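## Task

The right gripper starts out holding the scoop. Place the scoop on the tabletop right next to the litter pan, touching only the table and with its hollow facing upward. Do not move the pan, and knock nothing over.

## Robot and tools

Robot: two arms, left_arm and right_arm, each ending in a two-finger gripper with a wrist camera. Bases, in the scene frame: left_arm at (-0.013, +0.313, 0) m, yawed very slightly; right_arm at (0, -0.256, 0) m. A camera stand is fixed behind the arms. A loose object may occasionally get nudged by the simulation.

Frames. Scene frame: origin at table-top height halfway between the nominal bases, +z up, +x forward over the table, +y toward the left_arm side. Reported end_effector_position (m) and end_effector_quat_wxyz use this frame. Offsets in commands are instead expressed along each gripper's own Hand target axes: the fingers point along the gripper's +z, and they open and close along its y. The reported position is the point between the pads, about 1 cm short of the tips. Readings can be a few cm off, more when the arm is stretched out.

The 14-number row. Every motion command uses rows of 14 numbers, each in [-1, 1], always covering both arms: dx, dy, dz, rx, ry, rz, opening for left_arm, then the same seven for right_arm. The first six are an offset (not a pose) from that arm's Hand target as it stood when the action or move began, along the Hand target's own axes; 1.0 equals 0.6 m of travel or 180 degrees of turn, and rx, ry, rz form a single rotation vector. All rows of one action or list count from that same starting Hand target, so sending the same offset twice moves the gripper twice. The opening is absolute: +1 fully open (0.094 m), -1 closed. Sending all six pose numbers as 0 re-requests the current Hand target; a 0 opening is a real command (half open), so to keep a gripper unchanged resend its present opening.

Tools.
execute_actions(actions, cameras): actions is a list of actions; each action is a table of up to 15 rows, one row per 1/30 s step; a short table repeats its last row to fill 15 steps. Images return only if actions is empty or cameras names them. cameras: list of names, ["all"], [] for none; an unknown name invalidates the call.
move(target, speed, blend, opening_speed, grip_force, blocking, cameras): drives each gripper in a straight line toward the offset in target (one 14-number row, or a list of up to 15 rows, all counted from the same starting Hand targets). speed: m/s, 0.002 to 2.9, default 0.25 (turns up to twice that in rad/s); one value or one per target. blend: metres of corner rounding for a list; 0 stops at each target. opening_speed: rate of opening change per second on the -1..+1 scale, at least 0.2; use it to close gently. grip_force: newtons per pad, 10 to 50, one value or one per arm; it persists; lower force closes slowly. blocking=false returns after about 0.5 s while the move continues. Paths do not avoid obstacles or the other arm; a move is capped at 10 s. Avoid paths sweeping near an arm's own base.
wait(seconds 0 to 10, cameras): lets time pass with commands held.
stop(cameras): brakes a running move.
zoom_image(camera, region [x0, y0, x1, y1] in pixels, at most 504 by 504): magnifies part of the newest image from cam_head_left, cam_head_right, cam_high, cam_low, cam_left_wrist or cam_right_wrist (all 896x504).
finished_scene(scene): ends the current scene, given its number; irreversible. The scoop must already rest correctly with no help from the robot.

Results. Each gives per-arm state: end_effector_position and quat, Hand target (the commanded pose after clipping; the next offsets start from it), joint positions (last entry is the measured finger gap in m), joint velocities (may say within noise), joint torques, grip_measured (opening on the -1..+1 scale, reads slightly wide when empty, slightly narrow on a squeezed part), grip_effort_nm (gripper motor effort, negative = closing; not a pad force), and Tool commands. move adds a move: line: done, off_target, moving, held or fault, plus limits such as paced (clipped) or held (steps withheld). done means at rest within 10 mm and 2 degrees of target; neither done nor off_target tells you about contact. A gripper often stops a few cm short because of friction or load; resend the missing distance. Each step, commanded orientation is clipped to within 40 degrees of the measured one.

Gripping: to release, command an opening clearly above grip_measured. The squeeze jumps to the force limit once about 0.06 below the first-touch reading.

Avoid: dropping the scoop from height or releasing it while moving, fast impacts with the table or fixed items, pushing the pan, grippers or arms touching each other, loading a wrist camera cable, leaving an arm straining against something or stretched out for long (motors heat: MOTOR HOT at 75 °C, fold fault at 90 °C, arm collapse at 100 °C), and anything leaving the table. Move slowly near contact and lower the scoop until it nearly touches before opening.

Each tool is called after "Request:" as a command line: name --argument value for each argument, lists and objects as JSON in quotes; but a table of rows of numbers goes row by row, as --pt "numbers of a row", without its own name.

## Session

Request:
execute_actions --actions '[]' --cameras '["all"]'

Scene clock: 0.00 s.
left_arm: end_effector_position=(+0.3211, +0.3351, +0.4128) grip_measured=+1.000 grip_effort_nm=n/a end_effector_quat_wxyz=(+0.691, +0.087, +0.714, +0.066) | right_arm: end_effector_position=(+0.4037, -0.2498, +0.3308) grip_measured=-0.619 grip_effort_nm=n/a end_effector_quat_wxyz=(+0.443, +0.392, +0.658, +0.466)
Joint positions: left_arm=[0.175 0.89 1.049 -0.194 0.194 0.224 0.094] | right_arm=[-0.183 1.165 0.982 -0.01 -0.448 1.263 0.018]
Joint velocities: within noise
Joint torques (N m): no reading
Heat: left arm: 32 °C; right arm: 36 °C.
Hand target: left_arm +0.3177, +0.3344, +0.4228; +0.701, +0.087, +0.705, +0.068 | right_arm +0.4020, -0.2493, +0.3569; +0.474, +0.366, +0.646, +0.473
Tool commands: left_gripper/opening=+1.0 right_gripper/opening=-0.980928

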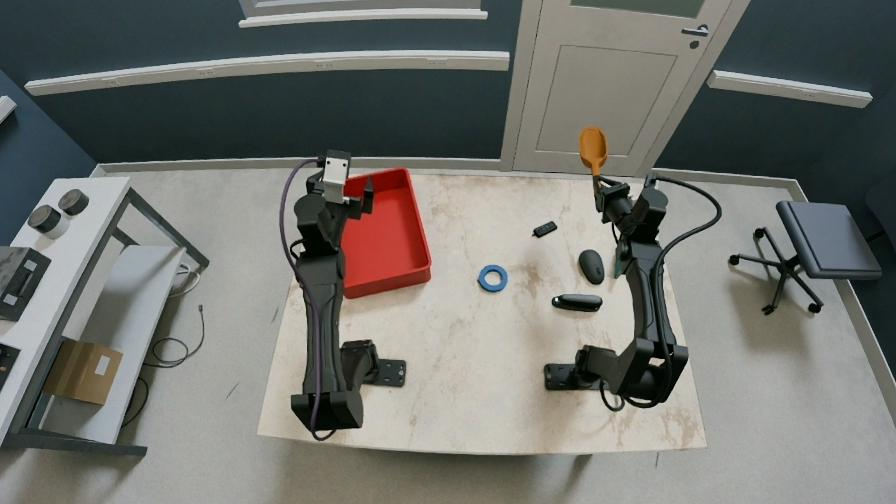

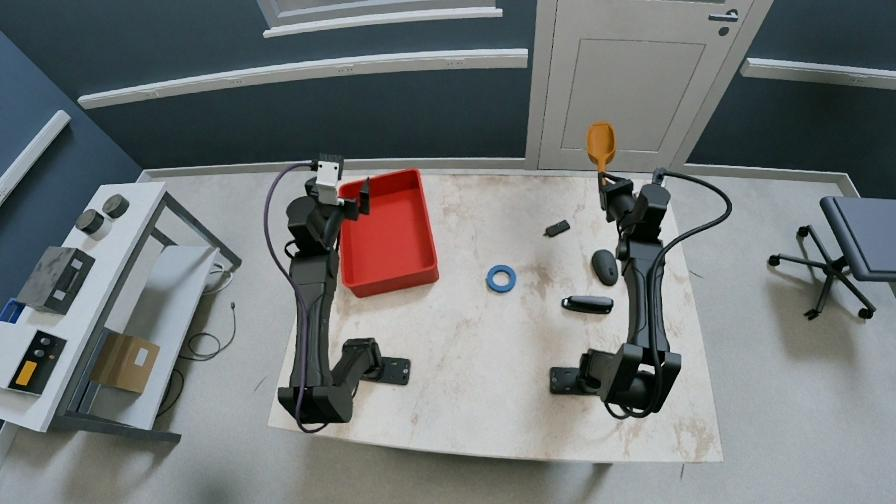

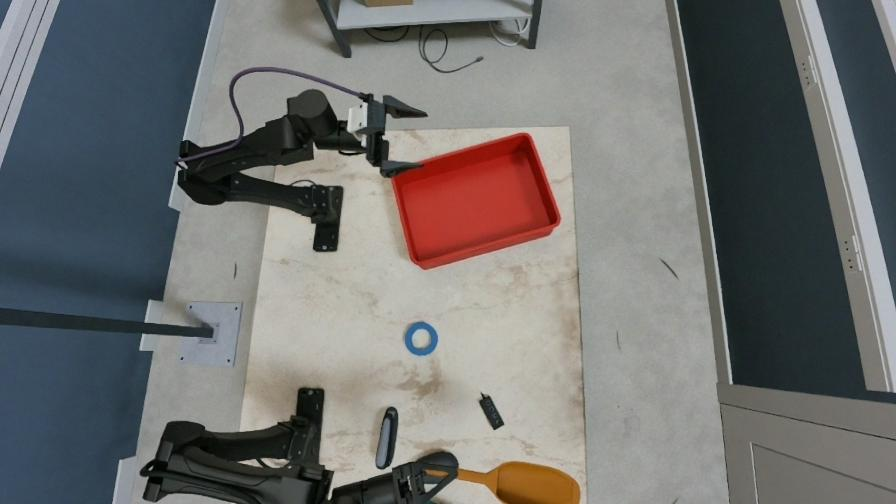

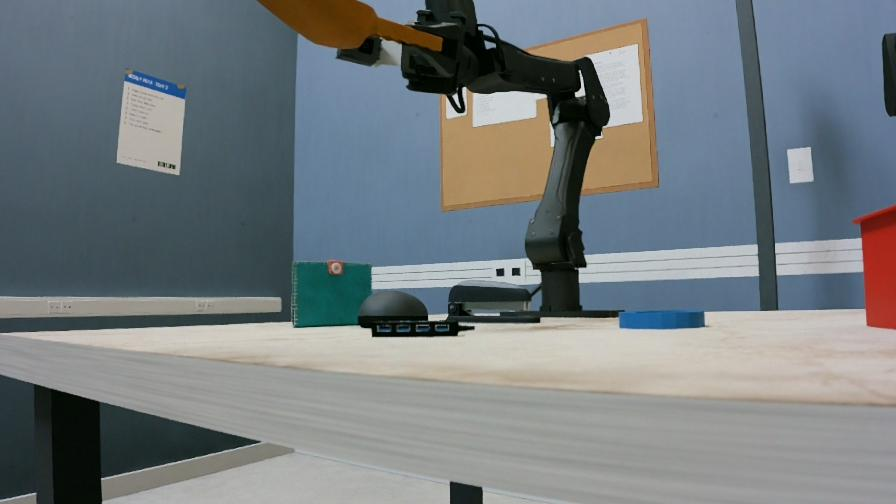

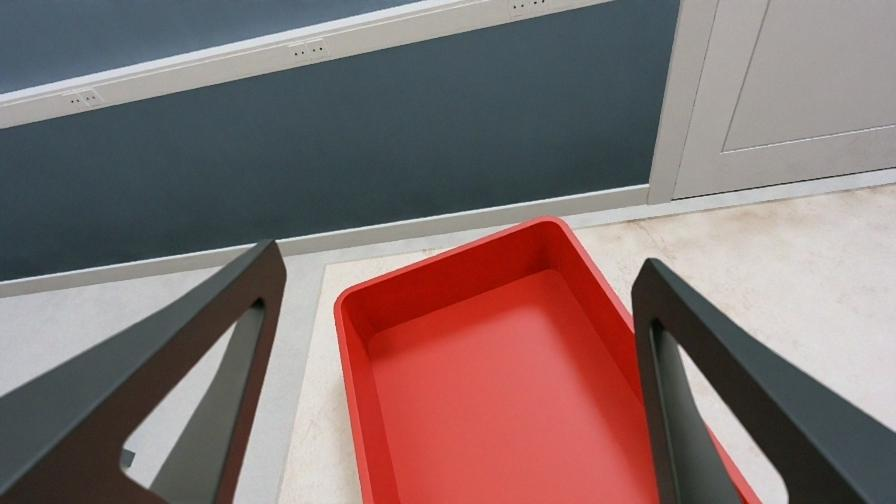

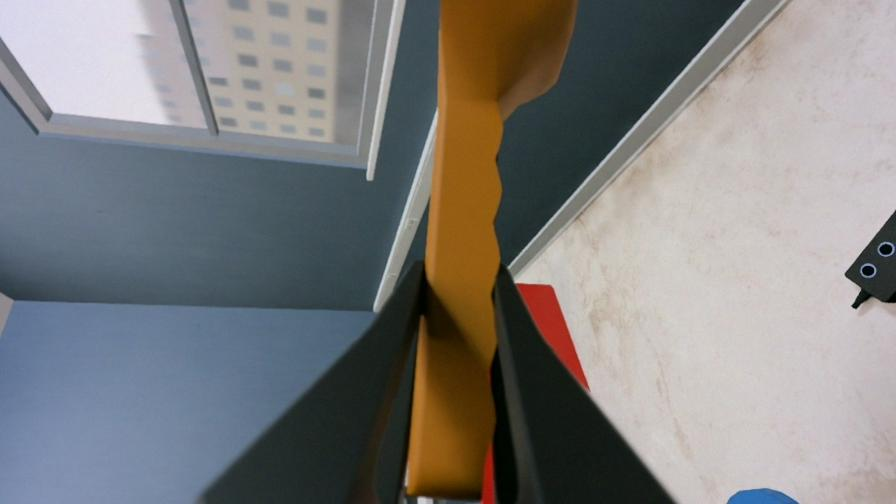

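Request:
zoom_image --camera "cam_high" --region '[390, 420, 590, 504]'

Request:
zoom_image --camera "cam_low" --region '[240, 0, 500, 120]'

Request:
zoom_image --camera "cam_head_left" --region '[540, 110, 700, 220]'

Scaled by 2.520.

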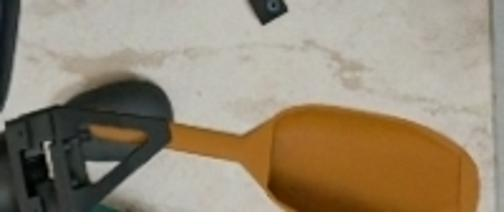

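Scaled by 1.938.

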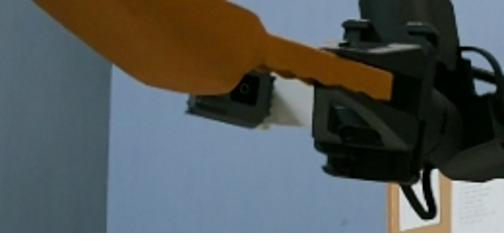

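Scaled by 3.150.

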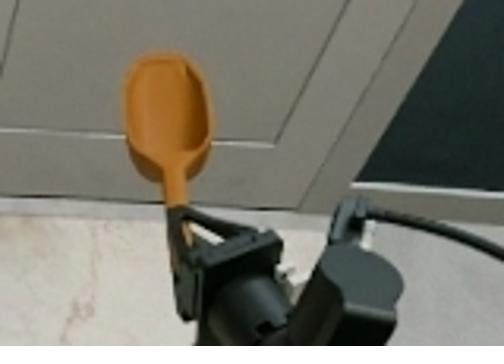

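Request:
move --target '[0,0,0,0,0,0,1.0,0.6107,-0.1370,0.1695,0.0783,0.1699,0.1013,-0.98]' --speed 0.3 --cameras '["cam_high","cam_low","cam_head_left","cam_right_wrist"]'

Scene clock: 195.70 s.
left_arm: end_effector_position=(+0.3211, +0.3351, +0.4128) grip_measured=+1.000 grip_effort_nm=-0.01 end_effector_quat_wxyz=(+0.691, +0.087, +0.714, +0.066) | right_arm: end_effector_position=(+0.3802, +0.0838, +0.1506) grip_measured=-0.619 grip_effort_nm=-1.03 end_effector_quat_wxyz=(+0.142, +0.390, +0.750, +0.515)
Joint positions: left_arm=[0.175 0.89 1.049 -0.194 0.194 0.224 0.094] | right_arm=[0.682 1.735 0.996 0.292 -0.127 1.72 0.018]
Joint torques (N m): left_arm=[-0.06 -2.4 7.77 1.85 0 -0.01] | right_arm=[-0.06 -7.17 9.99 2.39 0.15 -0.09]
Heat: left arm: 41 °C; right arm: 45 °C.
Hand target: left_arm +0.3177, +0.3344, +0.4228; +0.701, +0.087, +0.705, +0.068 | right_arm +0.3941, +0.0917, +0.1700; +0.161, +0.380, +0.735, +0.539
Off the commanded pose: left_arm 0.011 m, 2 deg | right_arm 0.025 m, 4 deg.
move: off_target (left_arm, right_arm)
Images, in order (width x height): cam_head_left 896x504, cam_high 896x504, cam_low 896x504, cam_right_wrist 896x504.

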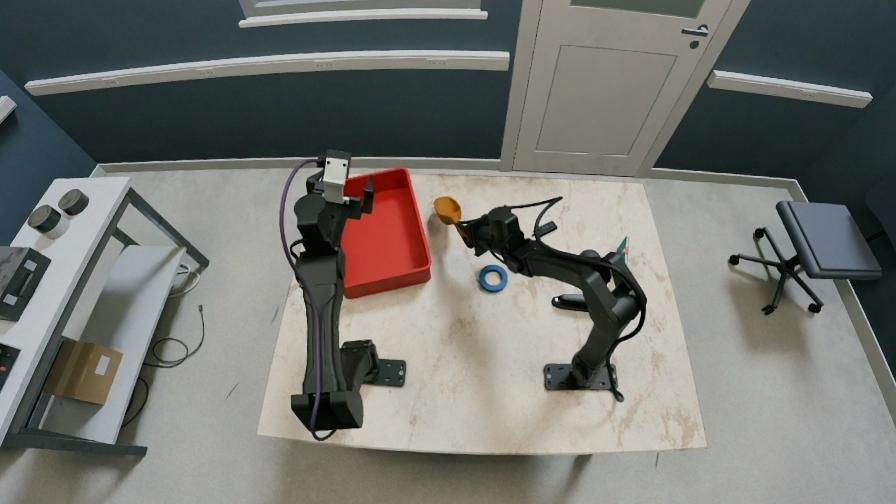

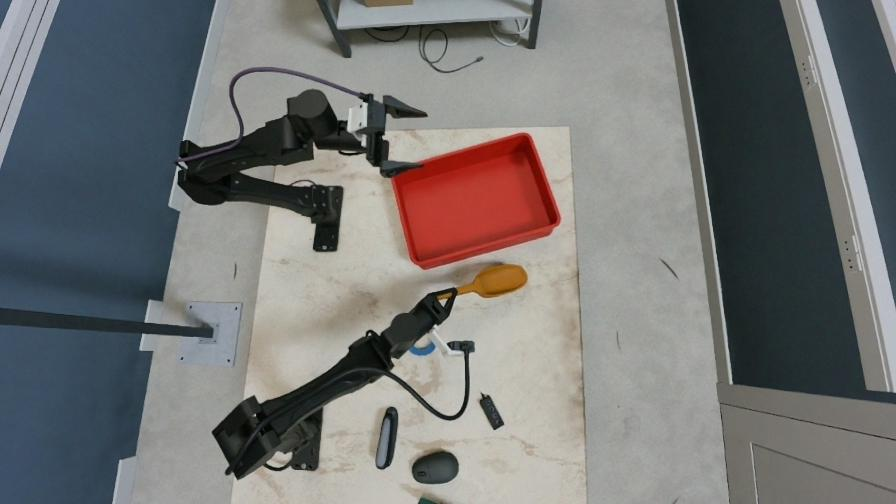

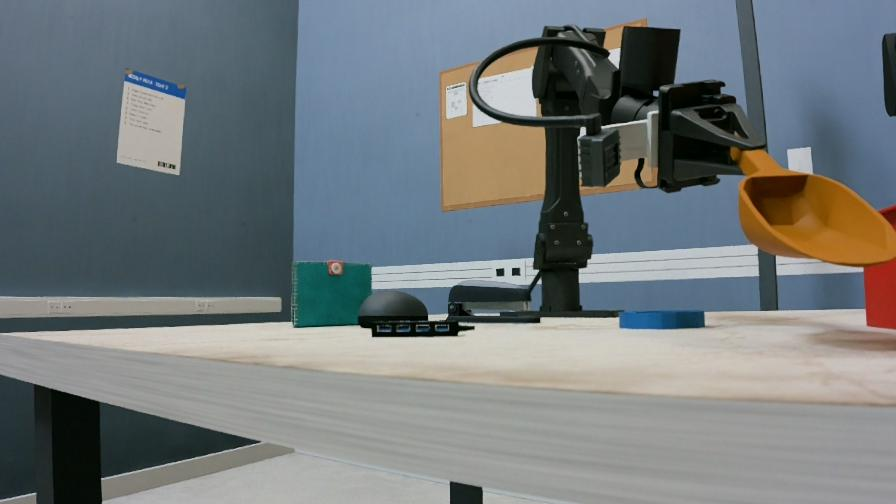

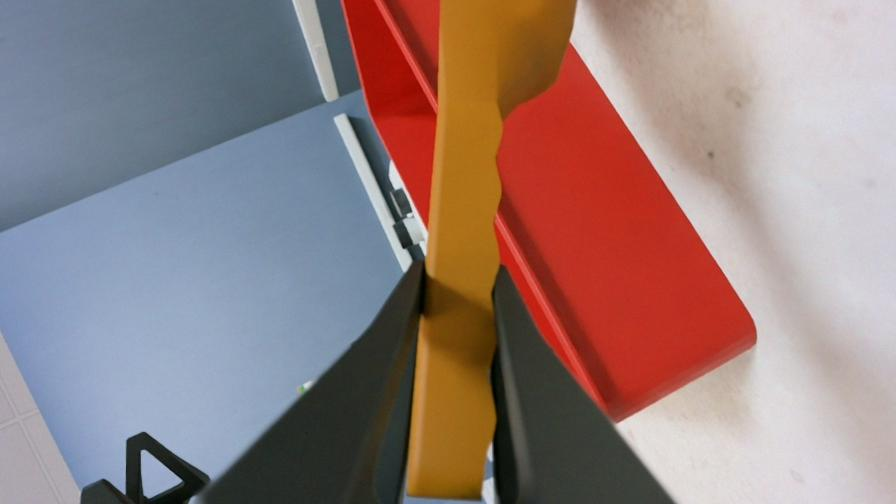

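Request:
move --pt "0 0 0 0 0 0 1.0 0.0361 0 0.0170 0 0 0 -0.98" --pt "0 0 0 0 0 0 1.0 0.0115 -0.1294 0.0692 0 0 0 -0.98" --blend '[0.02,0]' --speed '[0.12,0.1]' --cameras '["cam_high","cam_low","cam_right_wrist"]'

Scene clock: 216.87 s.
left_arm: end_effector_position=(+0.3211, +0.3351, +0.4128) grip_measured=+1.000 grip_effort_nm=-0.01 end_effector_quat_wxyz=(+0.691, +0.087, +0.714, +0.066) | right_arm: end_effector_position=(+0.3846, +0.1156, +0.0923) grip_measured=-0.619 grip_effort_nm=-1.04 end_effector_quat_wxyz=(+0.154, +0.379, +0.734, +0.542)
Joint positions: left_arm=[0.175 0.89 1.049 -0.194 0.194 0.224 0.094] | right_arm=[0.743 1.971 0.948 0.649 -0.069 1.744 0.018]
Joint torques (N m): left_arm=[-0.12 -2.33 7.76 1.85 -0.02 -0.03] | right_arm=[0.03 -8.08 5.57 2.14 0.14 -0.11]
Heat: left arm: 42 °C; right arm: 48 °C.
Hand target: left_arm +0.3177, +0.3344, +0.4228; +0.701, +0.087, +0.705, +0.068 | right_arm +0.3863, +0.1144, +0.0848; +0.161, +0.380, +0.735, +0.538
Off the commanded pose: left_arm 0.011 m, 2 deg | right_arm 0.008 m, 1 deg.
move: off_target (left_arm); blend cut to 0.0123 m at target 1
Images, in order (width x height): cam_high 896x504, cam_low 896x504, cam_right_wrist 896x504.

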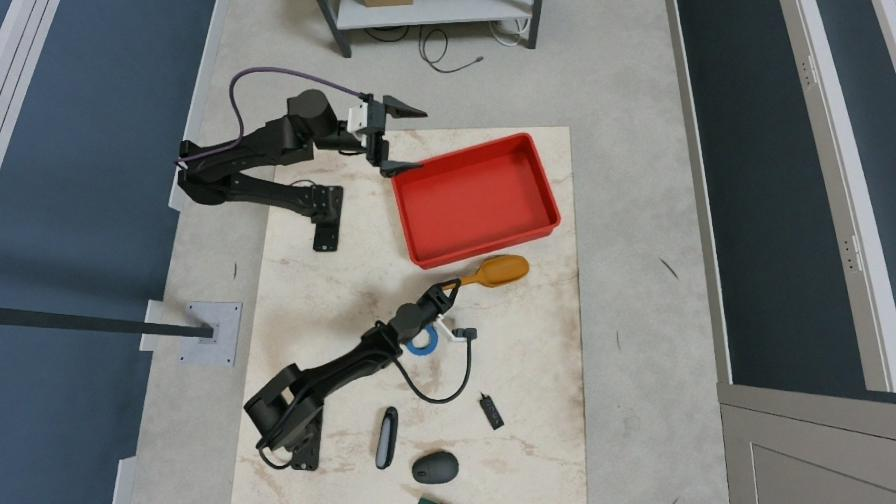

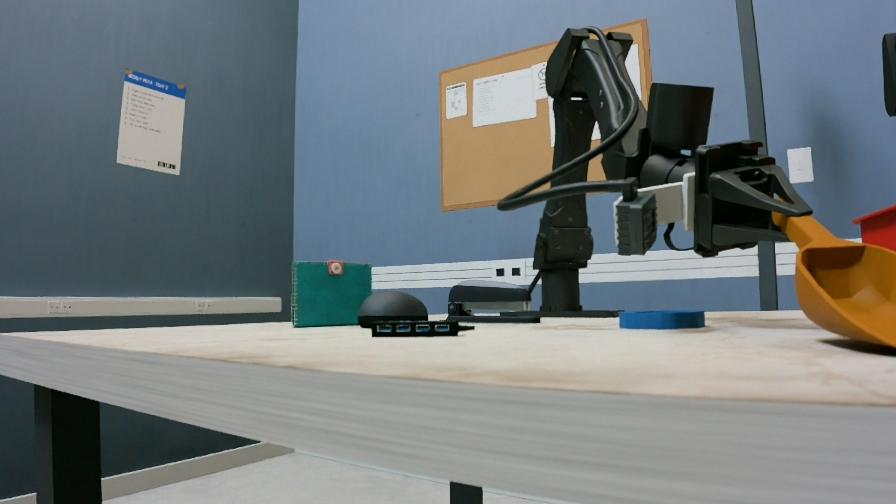

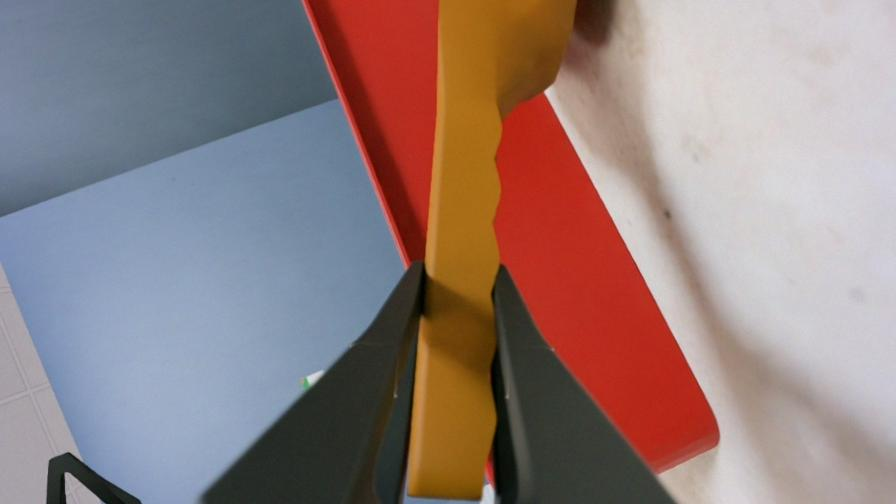

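Request:
move --target '[0,0,0,0,0,0,1.0,-0.0148,-0.0457,0.0155,0,0,0,-0.98]' --speed 0.05 --cameras '["cam_high","cam_low","cam_right_wrist"]'

Scene clock: 223.67 s.
left_arm: end_effector_position=(+0.3211, +0.3351, +0.4128) grip_measured=+1.000 grip_effort_nm=0.00 end_effector_quat_wxyz=(+0.691, +0.087, +0.714, +0.066) | right_arm: end_effector_position=(+0.3880, +0.1182, +0.0799) grip_measured=-0.619 grip_effort_nm=-1.03 end_effector_quat_wxyz=(+0.163, +0.370, +0.720, +0.564)
Joint positions: left_arm=[0.175 0.89 1.049 -0.194 0.194 0.224 0.094] | right_arm=[0.742 2.049 0.922 0.81 -0.069 1.742 0.018]
Joint torques (N m): left_arm=[-0.02 -2.32 7.69 1.84 -0.01 -0.03] | right_arm=[-0.94 -7.57 4.53 1.74 0.04 -0.12]
Heat: left arm: 42 °C; right arm: 48 °C.
Hand target: left_arm +0.3177, +0.3344, +0.4228; +0.701, +0.087, +0.705, +0.068 | right_arm +0.3878, +0.1104, +0.0549; +0.161, +0.380, +0.735, +0.539
Off the commanded pose: left_arm 0.011 m, 2 deg | right_arm 0.026 m, 4 deg.
move: off_target (left_arm, right_arm)
Images, in order (width x height): cam_high 896x504, cam_low 896x504, cam_right_wrist 896x504.

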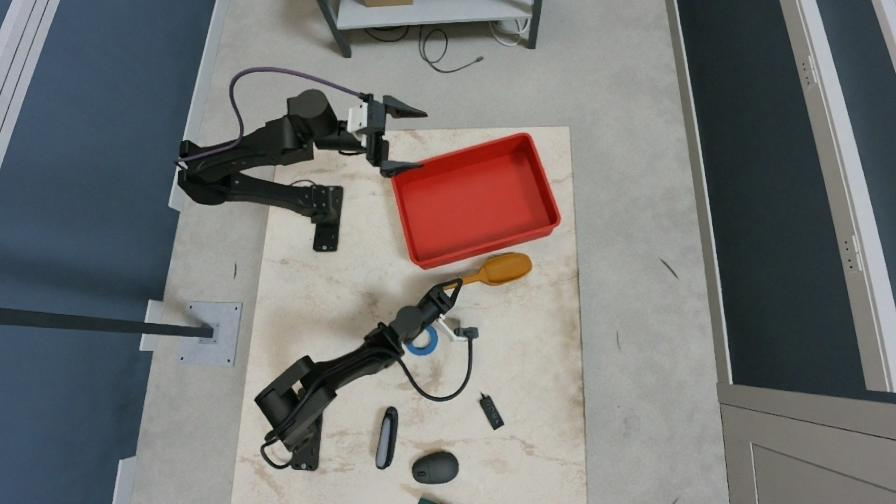

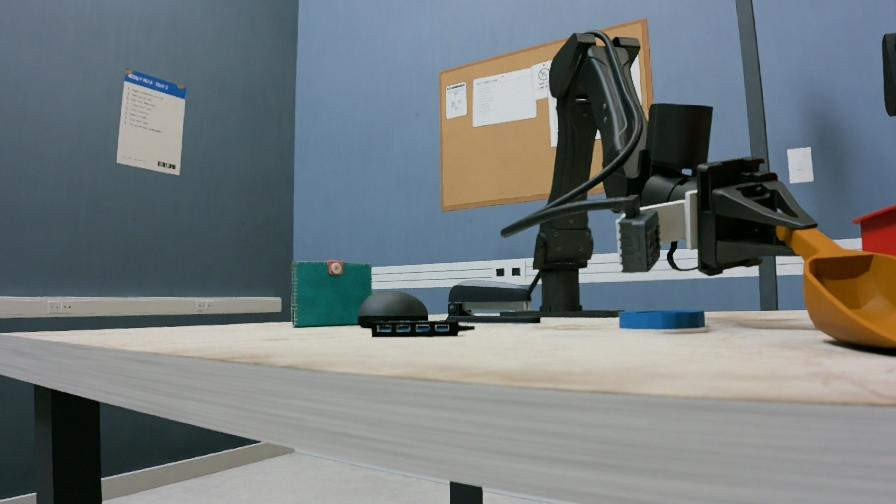

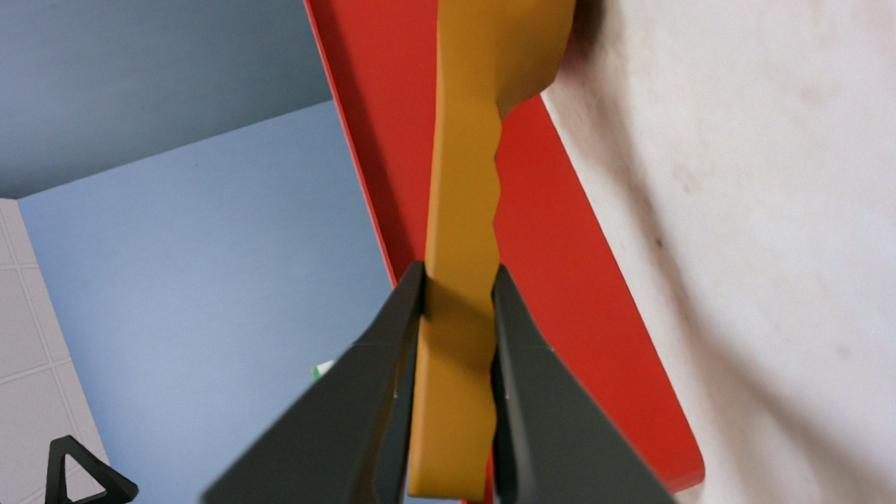

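Request:
move --target '[0,0,0,0,0,0,1.0,-0.0105,0.0110,-0.0092,-0.0452,0,-0.0214,-0.98]' --speed 0.06 --cameras '["cam_high","cam_low"]'

Scene clock: 259.93 s.
left_arm: end_effector_position=(+0.3211, +0.3351, +0.4128) grip_measured=+1.000 grip_effort_nm=0.00 end_effector_quat_wxyz=(+0.691, +0.087, +0.714, +0.066) | right_arm: end_effector_position=(+0.3866, +0.1091, +0.0701) grip_measured=-0.619 grip_effort_nm=-1.04 end_effector_quat_wxyz=(+0.192, +0.343, +0.705, +0.591)
Joint positions: left_arm=[0.175 0.89 1.049 -0.194 0.194 0.224 0.094] | right_arm=[0.73 2.121 0.851 1.039 -0.071 1.692 0.018]
Joint torques (N m): left_arm=[-0.05 -2.35 7.73 1.84 0.01 -0.03] | right_arm=[-1.01 -8.14 4.37 2.21 0.14 -0.25]
Heat: left arm: 42 °C; right arm: 46 °C.
Hand target: left_arm +0.3177, +0.3344, +0.4228; +0.701, +0.087, +0.705, +0.068 | right_arm +0.3908, +0.1030, +0.0618; +0.205, +0.343, +0.707, +0.584
Off the commanded pose: left_arm 0.011 m, 2 deg | right_arm 0.011 m, 2 deg.
move: off_target (left_arm, right_arm)
Images, in order (width x height): cam_high 896x504, cam_low 896x504.

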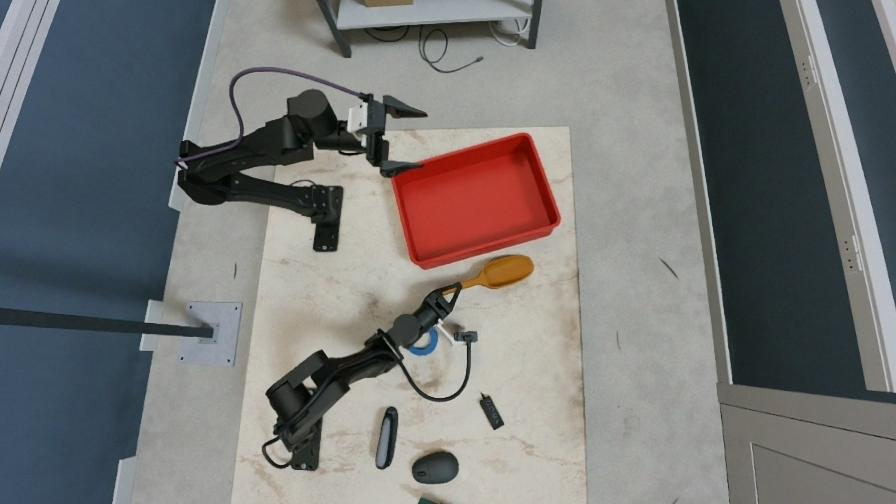

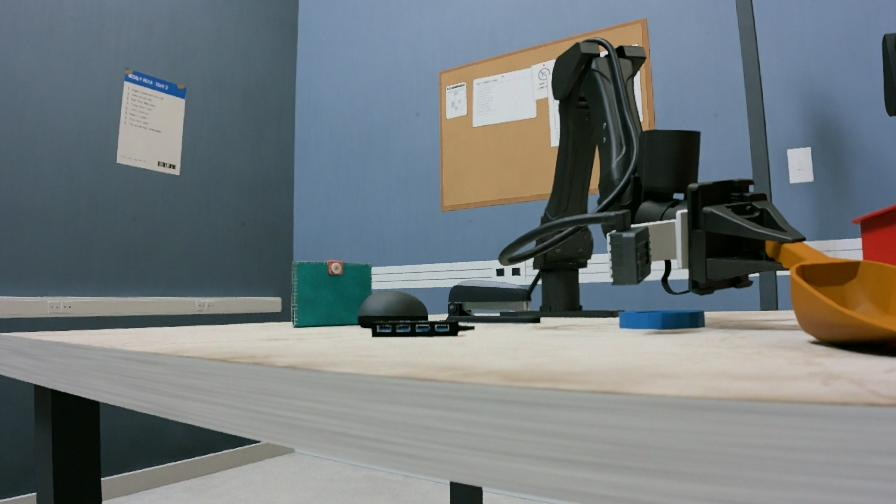

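Request:
move --target '[0,0,0,0,0,0,1.0,0,0,0,0,0,0,-0.3]' --speed 0.05 --opening_speed 0.6 --cameras '["cam_high","cam_low","cam_right_wrist"]'

Scene clock: 278.17 s.
left_arm: end_effector_position=(+0.3211, +0.3351, +0.4128) grip_measured=+1.000 grip_effort_nm=0.00 end_effector_quat_wxyz=(+0.691, +0.087, +0.714, +0.066) | right_arm: end_effector_position=(+0.3866, +0.1091, +0.0702) grip_measured=-0.302 grip_effort_nm=0.10 end_effector_quat_wxyz=(+0.193, +0.343, +0.705, +0.591)
Joint positions: left_arm=[0.175 0.89 1.049 -0.194 0.194 0.224 0.094] | right_arm=[0.73 2.121 0.851 1.039 -0.071 1.692 0.033]
Joint torques (N m): left_arm=[-0.1 -2.44 7.72 1.85 0 -0.05] | right_arm=[-1.02 -8.1 4.34 2.21 0.14 -0.25]
Heat: left arm: 43 °C; right arm: 47 °C.
Hand target: left_arm +0.3177, +0.3344, +0.4228; +0.701, +0.087, +0.705, +0.068 | right_arm +0.3908, +0.1031, +0.0619; +0.205, +0.343, +0.707, +0.584
Off the commanded pose: left_arm 0.011 m, 2 deg | right_arm 0.011 m, 2 deg.
move: off_target (left_arm, right_arm)
Images, in order (width x height): cam_high 896x504, cam_low 896x504, cam_right_wrist 896x504.

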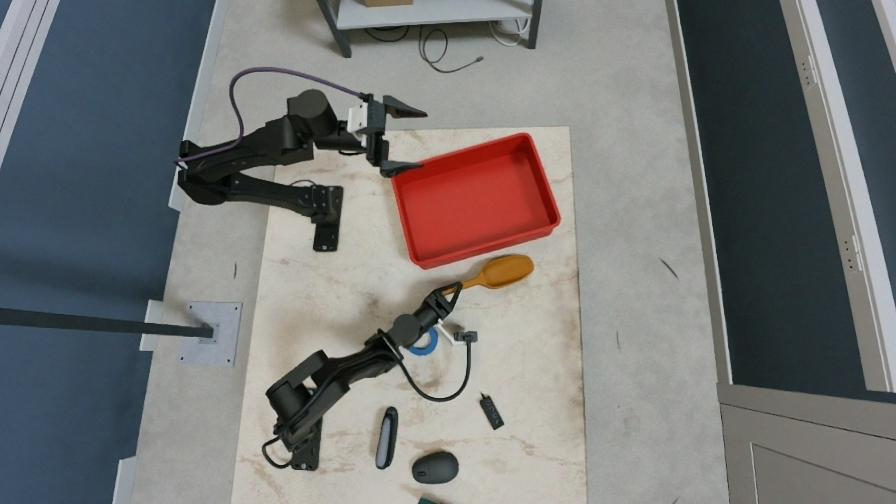

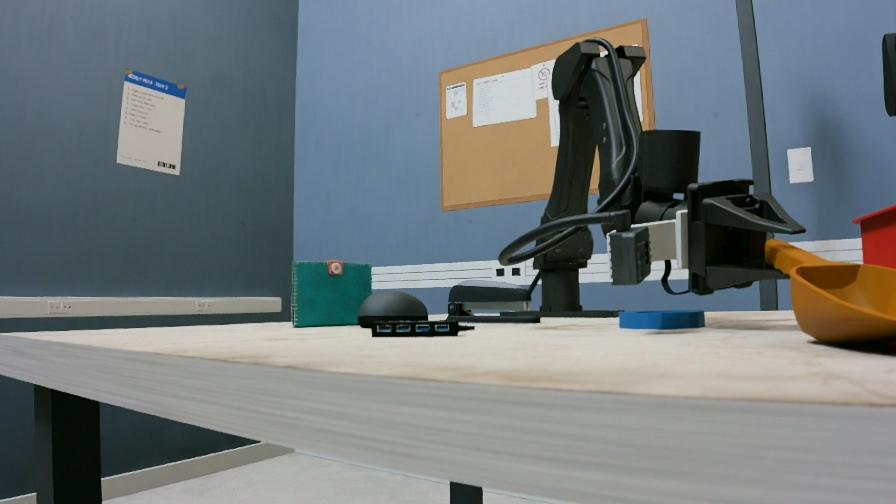

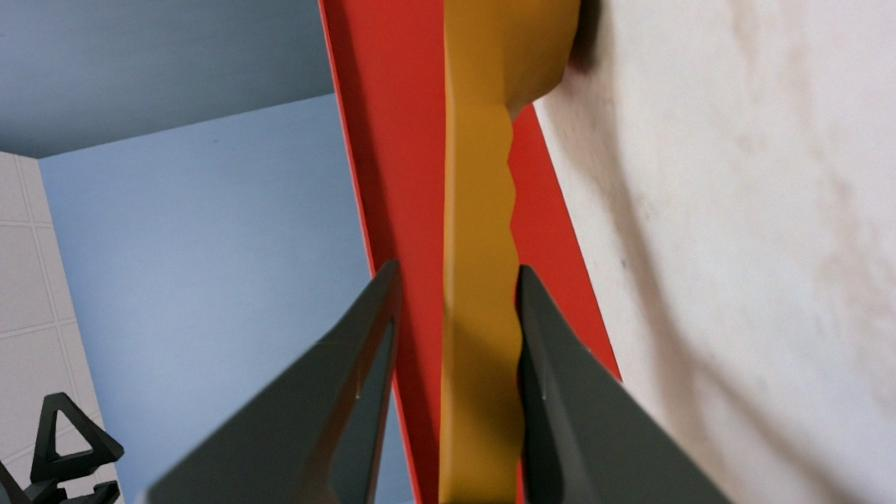

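Request:
move --target '[0,0,0,0,0,0,1.0, 0.0276,-0.0173,-0.0582,0,0,0,-0.30]' --speed 0.08 --cameras '["cam_high","cam_low","cam_right_wrist"]'

Scene clock: 424.50 s.
left_arm: end_effector_position=(+0.3211, +0.3351, +0.4128) grip_measured=+1.000 grip_effort_nm=0.00 end_effector_quat_wxyz=(+0.691, +0.087, +0.714, +0.066) | right_arm: end_effector_position=(+0.3552, +0.0901, +0.0493) grip_measured=-0.302 grip_effort_nm=0.10 end_effector_quat_wxyz=(+0.197, +0.348, +0.711, +0.578)
Joint positions: left_arm=[0.175 0.89 1.049 -0.194 0.194 0.224 0.094] | right_arm=[0.76 2.108 0.697 1.153 -0.027 1.691 0.033]
Joint torques (N m): left_arm=[-0.06 -2.36 7.71 1.82 0.02 -0.02] | right_arm=[0.9 -12.49 3.08 1.93 0.18 -0.13]
Heat: left arm: 44 °C; right arm: 49 °C.
Hand target: left_arm +0.3177, +0.3344, +0.4228; +0.701, +0.087, +0.705, +0.068 | right_arm +0.3530, +0.0902, +0.0619; +0.205, +0.343, +0.707, +0.584
Off the commanded pose: left_arm 0.011 m, 2 deg | right_arm 0.013 m, 1 deg.
move: off_target (left_arm, right_arm)
Images, in order (width x height): cam_high 896x504, cam_low 896x504, cam_right_wrist 896x504.

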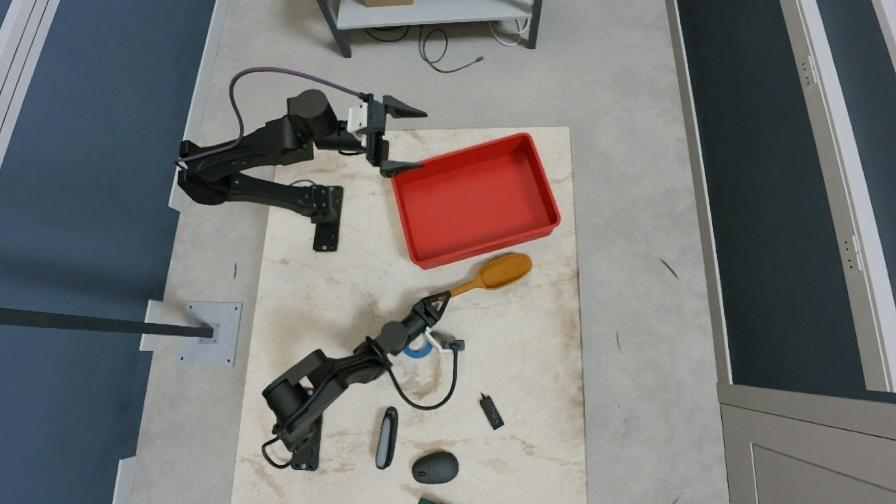

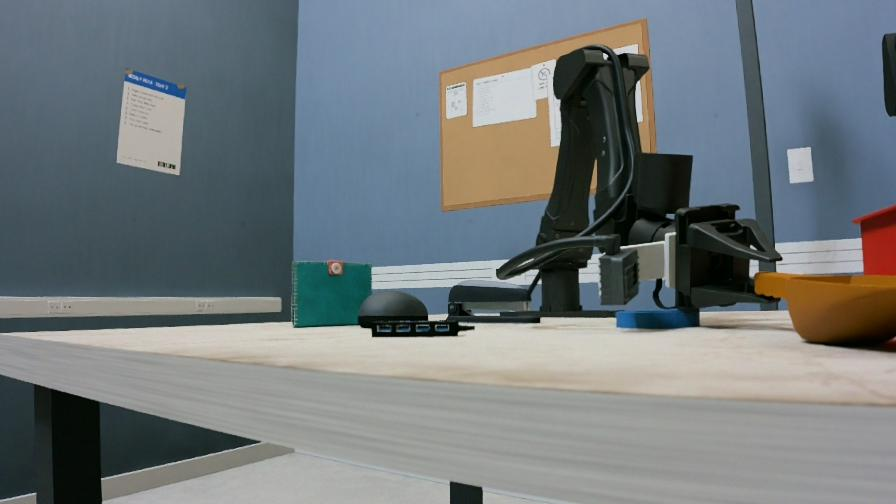

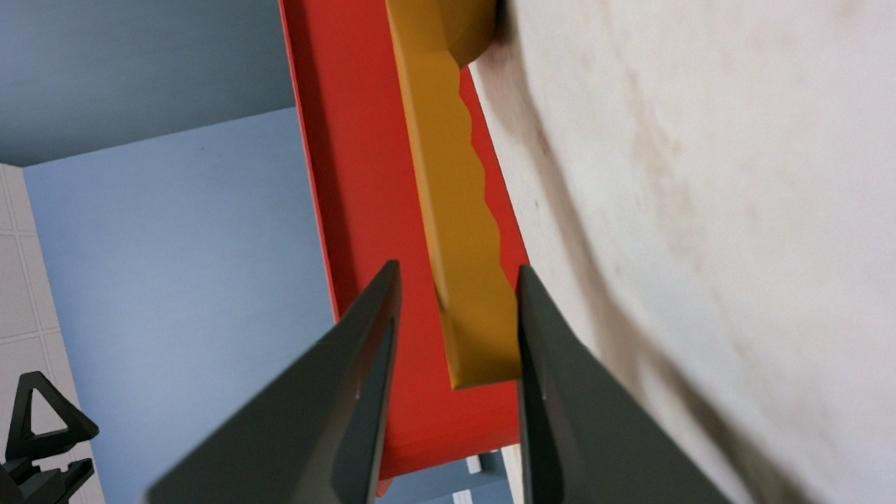

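Request:
zoom_image --camera "cam_low" --region '[580, 180, 880, 360]'

Request:
zoom_image --camera "cam_high" --region '[370, 230, 550, 370]'

Scaled by 1.680.

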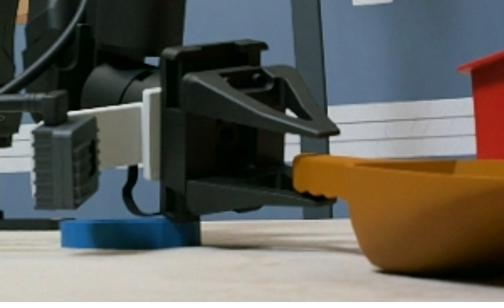

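Scaled by 2.800.

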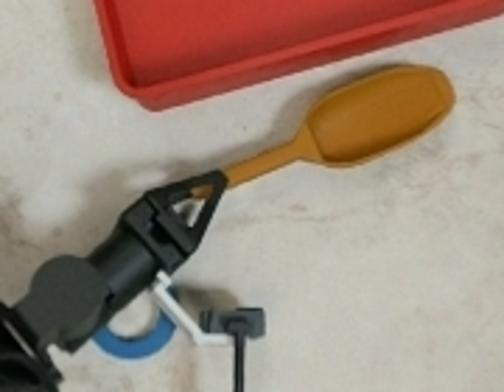

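Request:
move --pt "0 0 0 0 0 0 1.0 -0.0077 0.0069 -0.0035 -0.0154 -0.134 0.0326 -0.30" --pt "0 0 0 0 0 0 1.0 0.0268 -0.0147 -0.0764 -0.0154 -0.134 0.0326 -0.30" --speed '[0.2,0.08]' --blend '[0.01,0]' --cameras '["cam_high","cam_low","cam_right_wrist"]'

Scene clock: 493.47 s.
left_arm: end_effector_position=(+0.3211, +0.3351, +0.4128) grip_measured=+1.000 grip_effort_nm=0.00 end_effector_quat_wxyz=(+0.691, +0.087, +0.714, +0.066) | right_arm: end_effector_position=(+0.3077, +0.0703, +0.0470) grip_measured=-0.302 grip_effort_nm=0.10 end_effector_quat_wxyz=(+0.321, +0.487, +0.632, +0.511)
Joint positions: left_arm=[0.175 0.89 1.049 -0.194 0.194 0.224 0.094] | right_arm=[1.068 2.044 0.626 1.06 0.682 1.898 0.033]
Joint torques (N m): left_arm=[-0.05 -2.36 7.75 1.82 -0.03 -0.03] | right_arm=[0.53 -12.34 3.4 1.9 0.41 -0.11]
Heat: left arm: 45 °C; right arm: 47 °C.
Hand target: left_arm +0.3177, +0.3344, +0.4228; +0.701, +0.087, +0.705, +0.068 | right_arm +0.3081, +0.0699, +0.0659; +0.327, +0.487, +0.616, +0.526
Off the commanded pose: left_arm 0.011 m, 2 deg | right_arm 0.019 m, 3 deg.
move: off_target (left_arm, right_arm)
Images, in order (width x height): cam_high 896x504, cam_low 896x504, cam_right_wrist 896x504.

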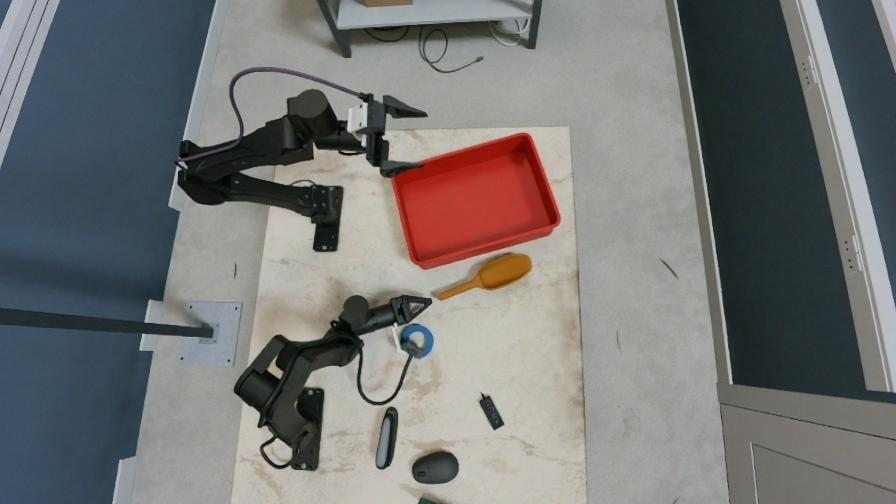

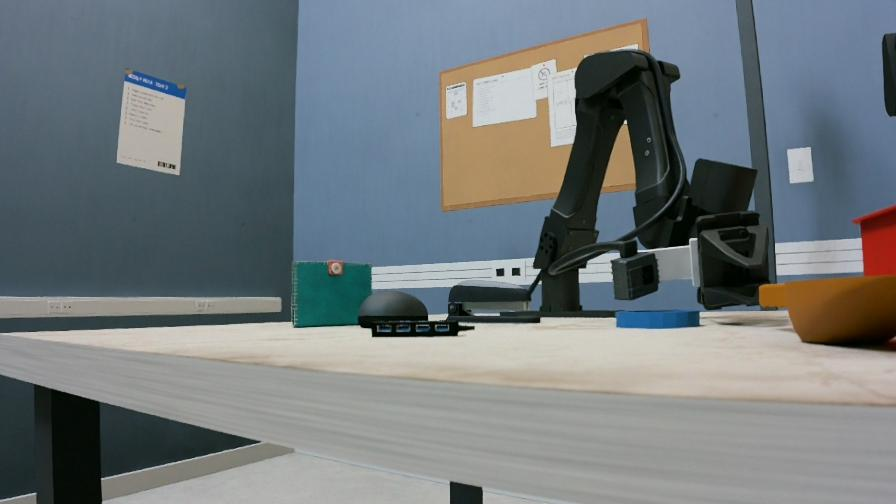

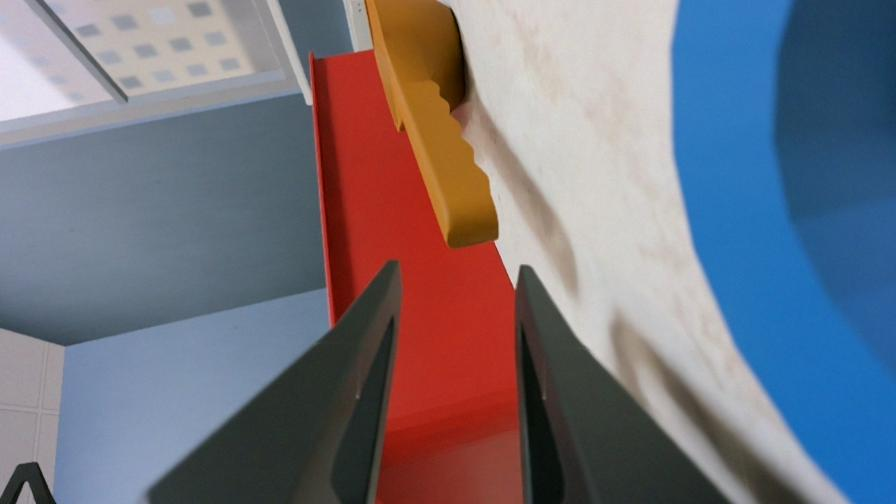

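Request:
move --target '[0,0,0,0,0,0,1.0, 0.0145,0.1165,-0.0824,0,0,0,-0.30]' --speed 0.2 --cameras '["cam_high","cam_low","cam_right_wrist"]'

Request:
zoom_image --camera "cam_high" --region '[370, 200, 580, 320]'

Request:
zoom_image --camera "cam_low" --region '[700, 180, 896, 380]'

Scene clock: 514.67 s.
left_arm: end_effector_position=(+0.3211, +0.3351, +0.4128) grip_measured=+1.000 grip_effort_nm=0.00 end_effector_quat_wxyz=(+0.691, +0.087, +0.714, +0.066) | right_arm: end_effector_position=(+0.2772, +0.0586, +0.1307) grip_measured=-0.302 grip_effort_nm=0.10 end_effector_quat_wxyz=(+0.321, +0.487, +0.627, +0.517)
Joint positions: left_arm=[0.175 0.89 1.049 -0.194 0.194 0.224 0.094] | right_arm=[1.144 1.628 0.597 0.666 0.754 1.931 0.033]
Joint torques (N m): left_arm=[-0.1 -2.39 7.75 1.83 0 -0.03] | right_arm=[0.58 -8.79 7.15 1.67 0.42 -0.12]
Heat: left arm: 45 °C; right arm: 48 °C.
Hand target: left_arm +0.3177, +0.3344, +0.4228; +0.701, +0.087, +0.705, +0.068 | right_arm +0.2782, +0.0598, +0.1459; +0.327, +0.487, +0.616, +0.526
Off the commanded pose: left_arm 0.011 m, 2 deg | right_arm 0.015 m, 2 deg.
move: off_target (left_arm, right_arm)
Images, in order (width x height): cam_high 896x504, cam_low 896x504, cam_right_wrist 896x504.

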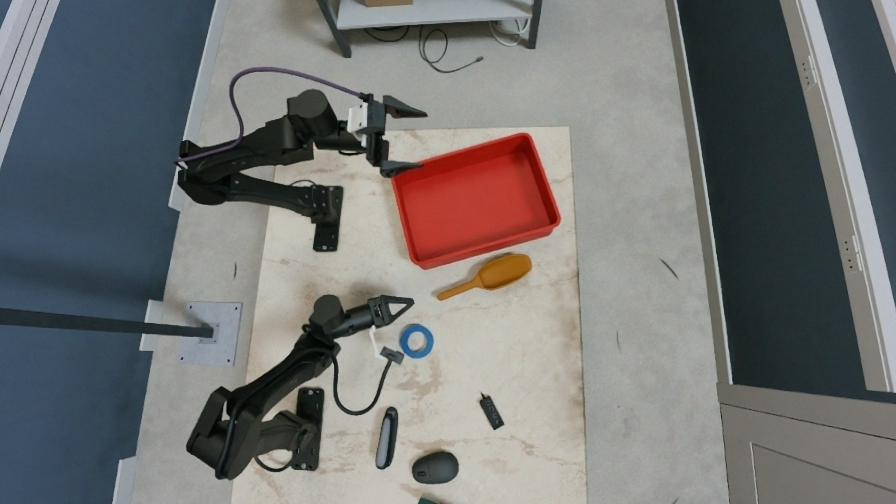

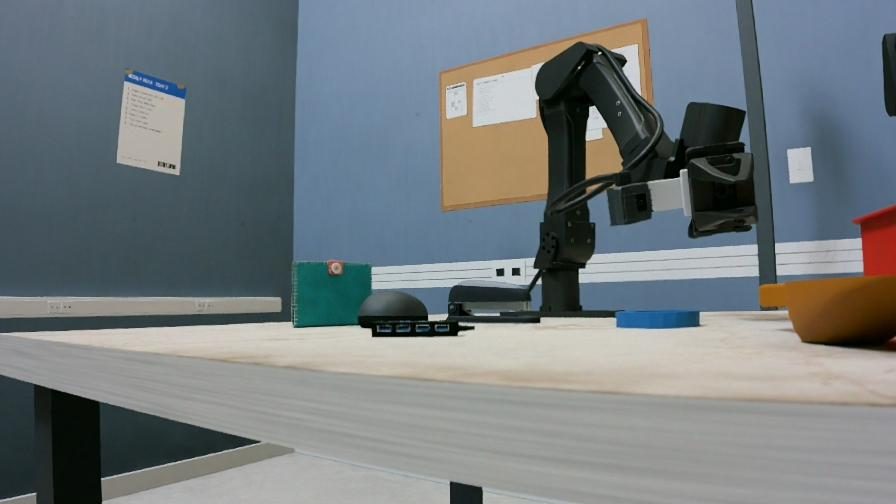

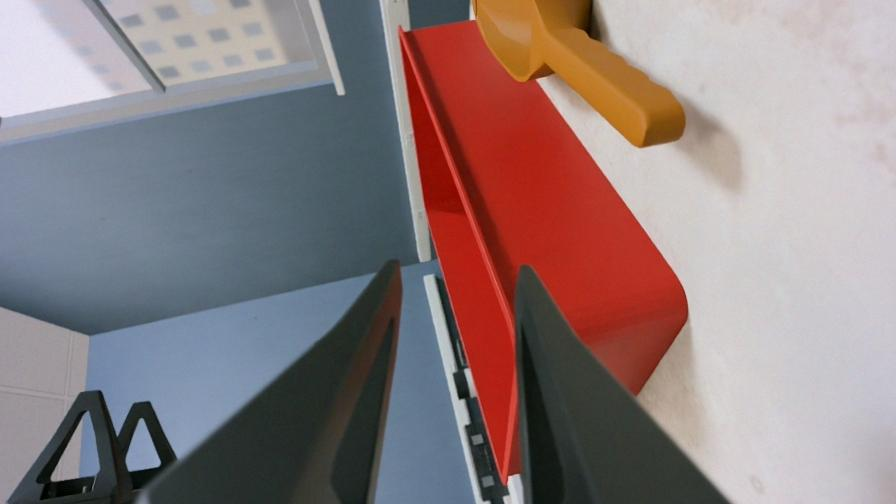

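Scaled by 2.400.

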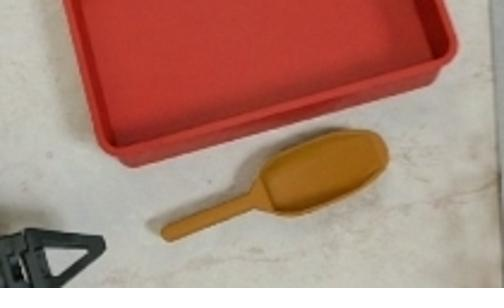

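Scaled by 2.520.

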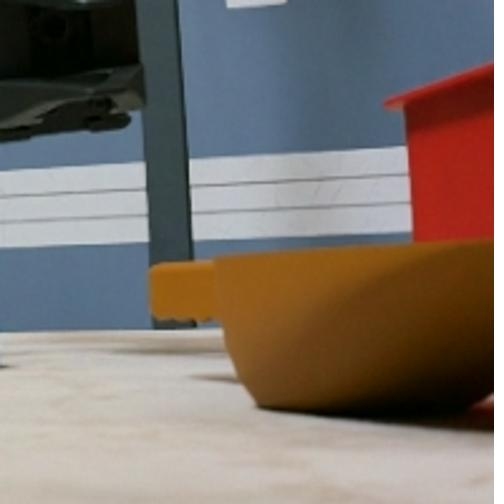

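Request:
finished_scene --scene 3

The scene is finished: the task was done.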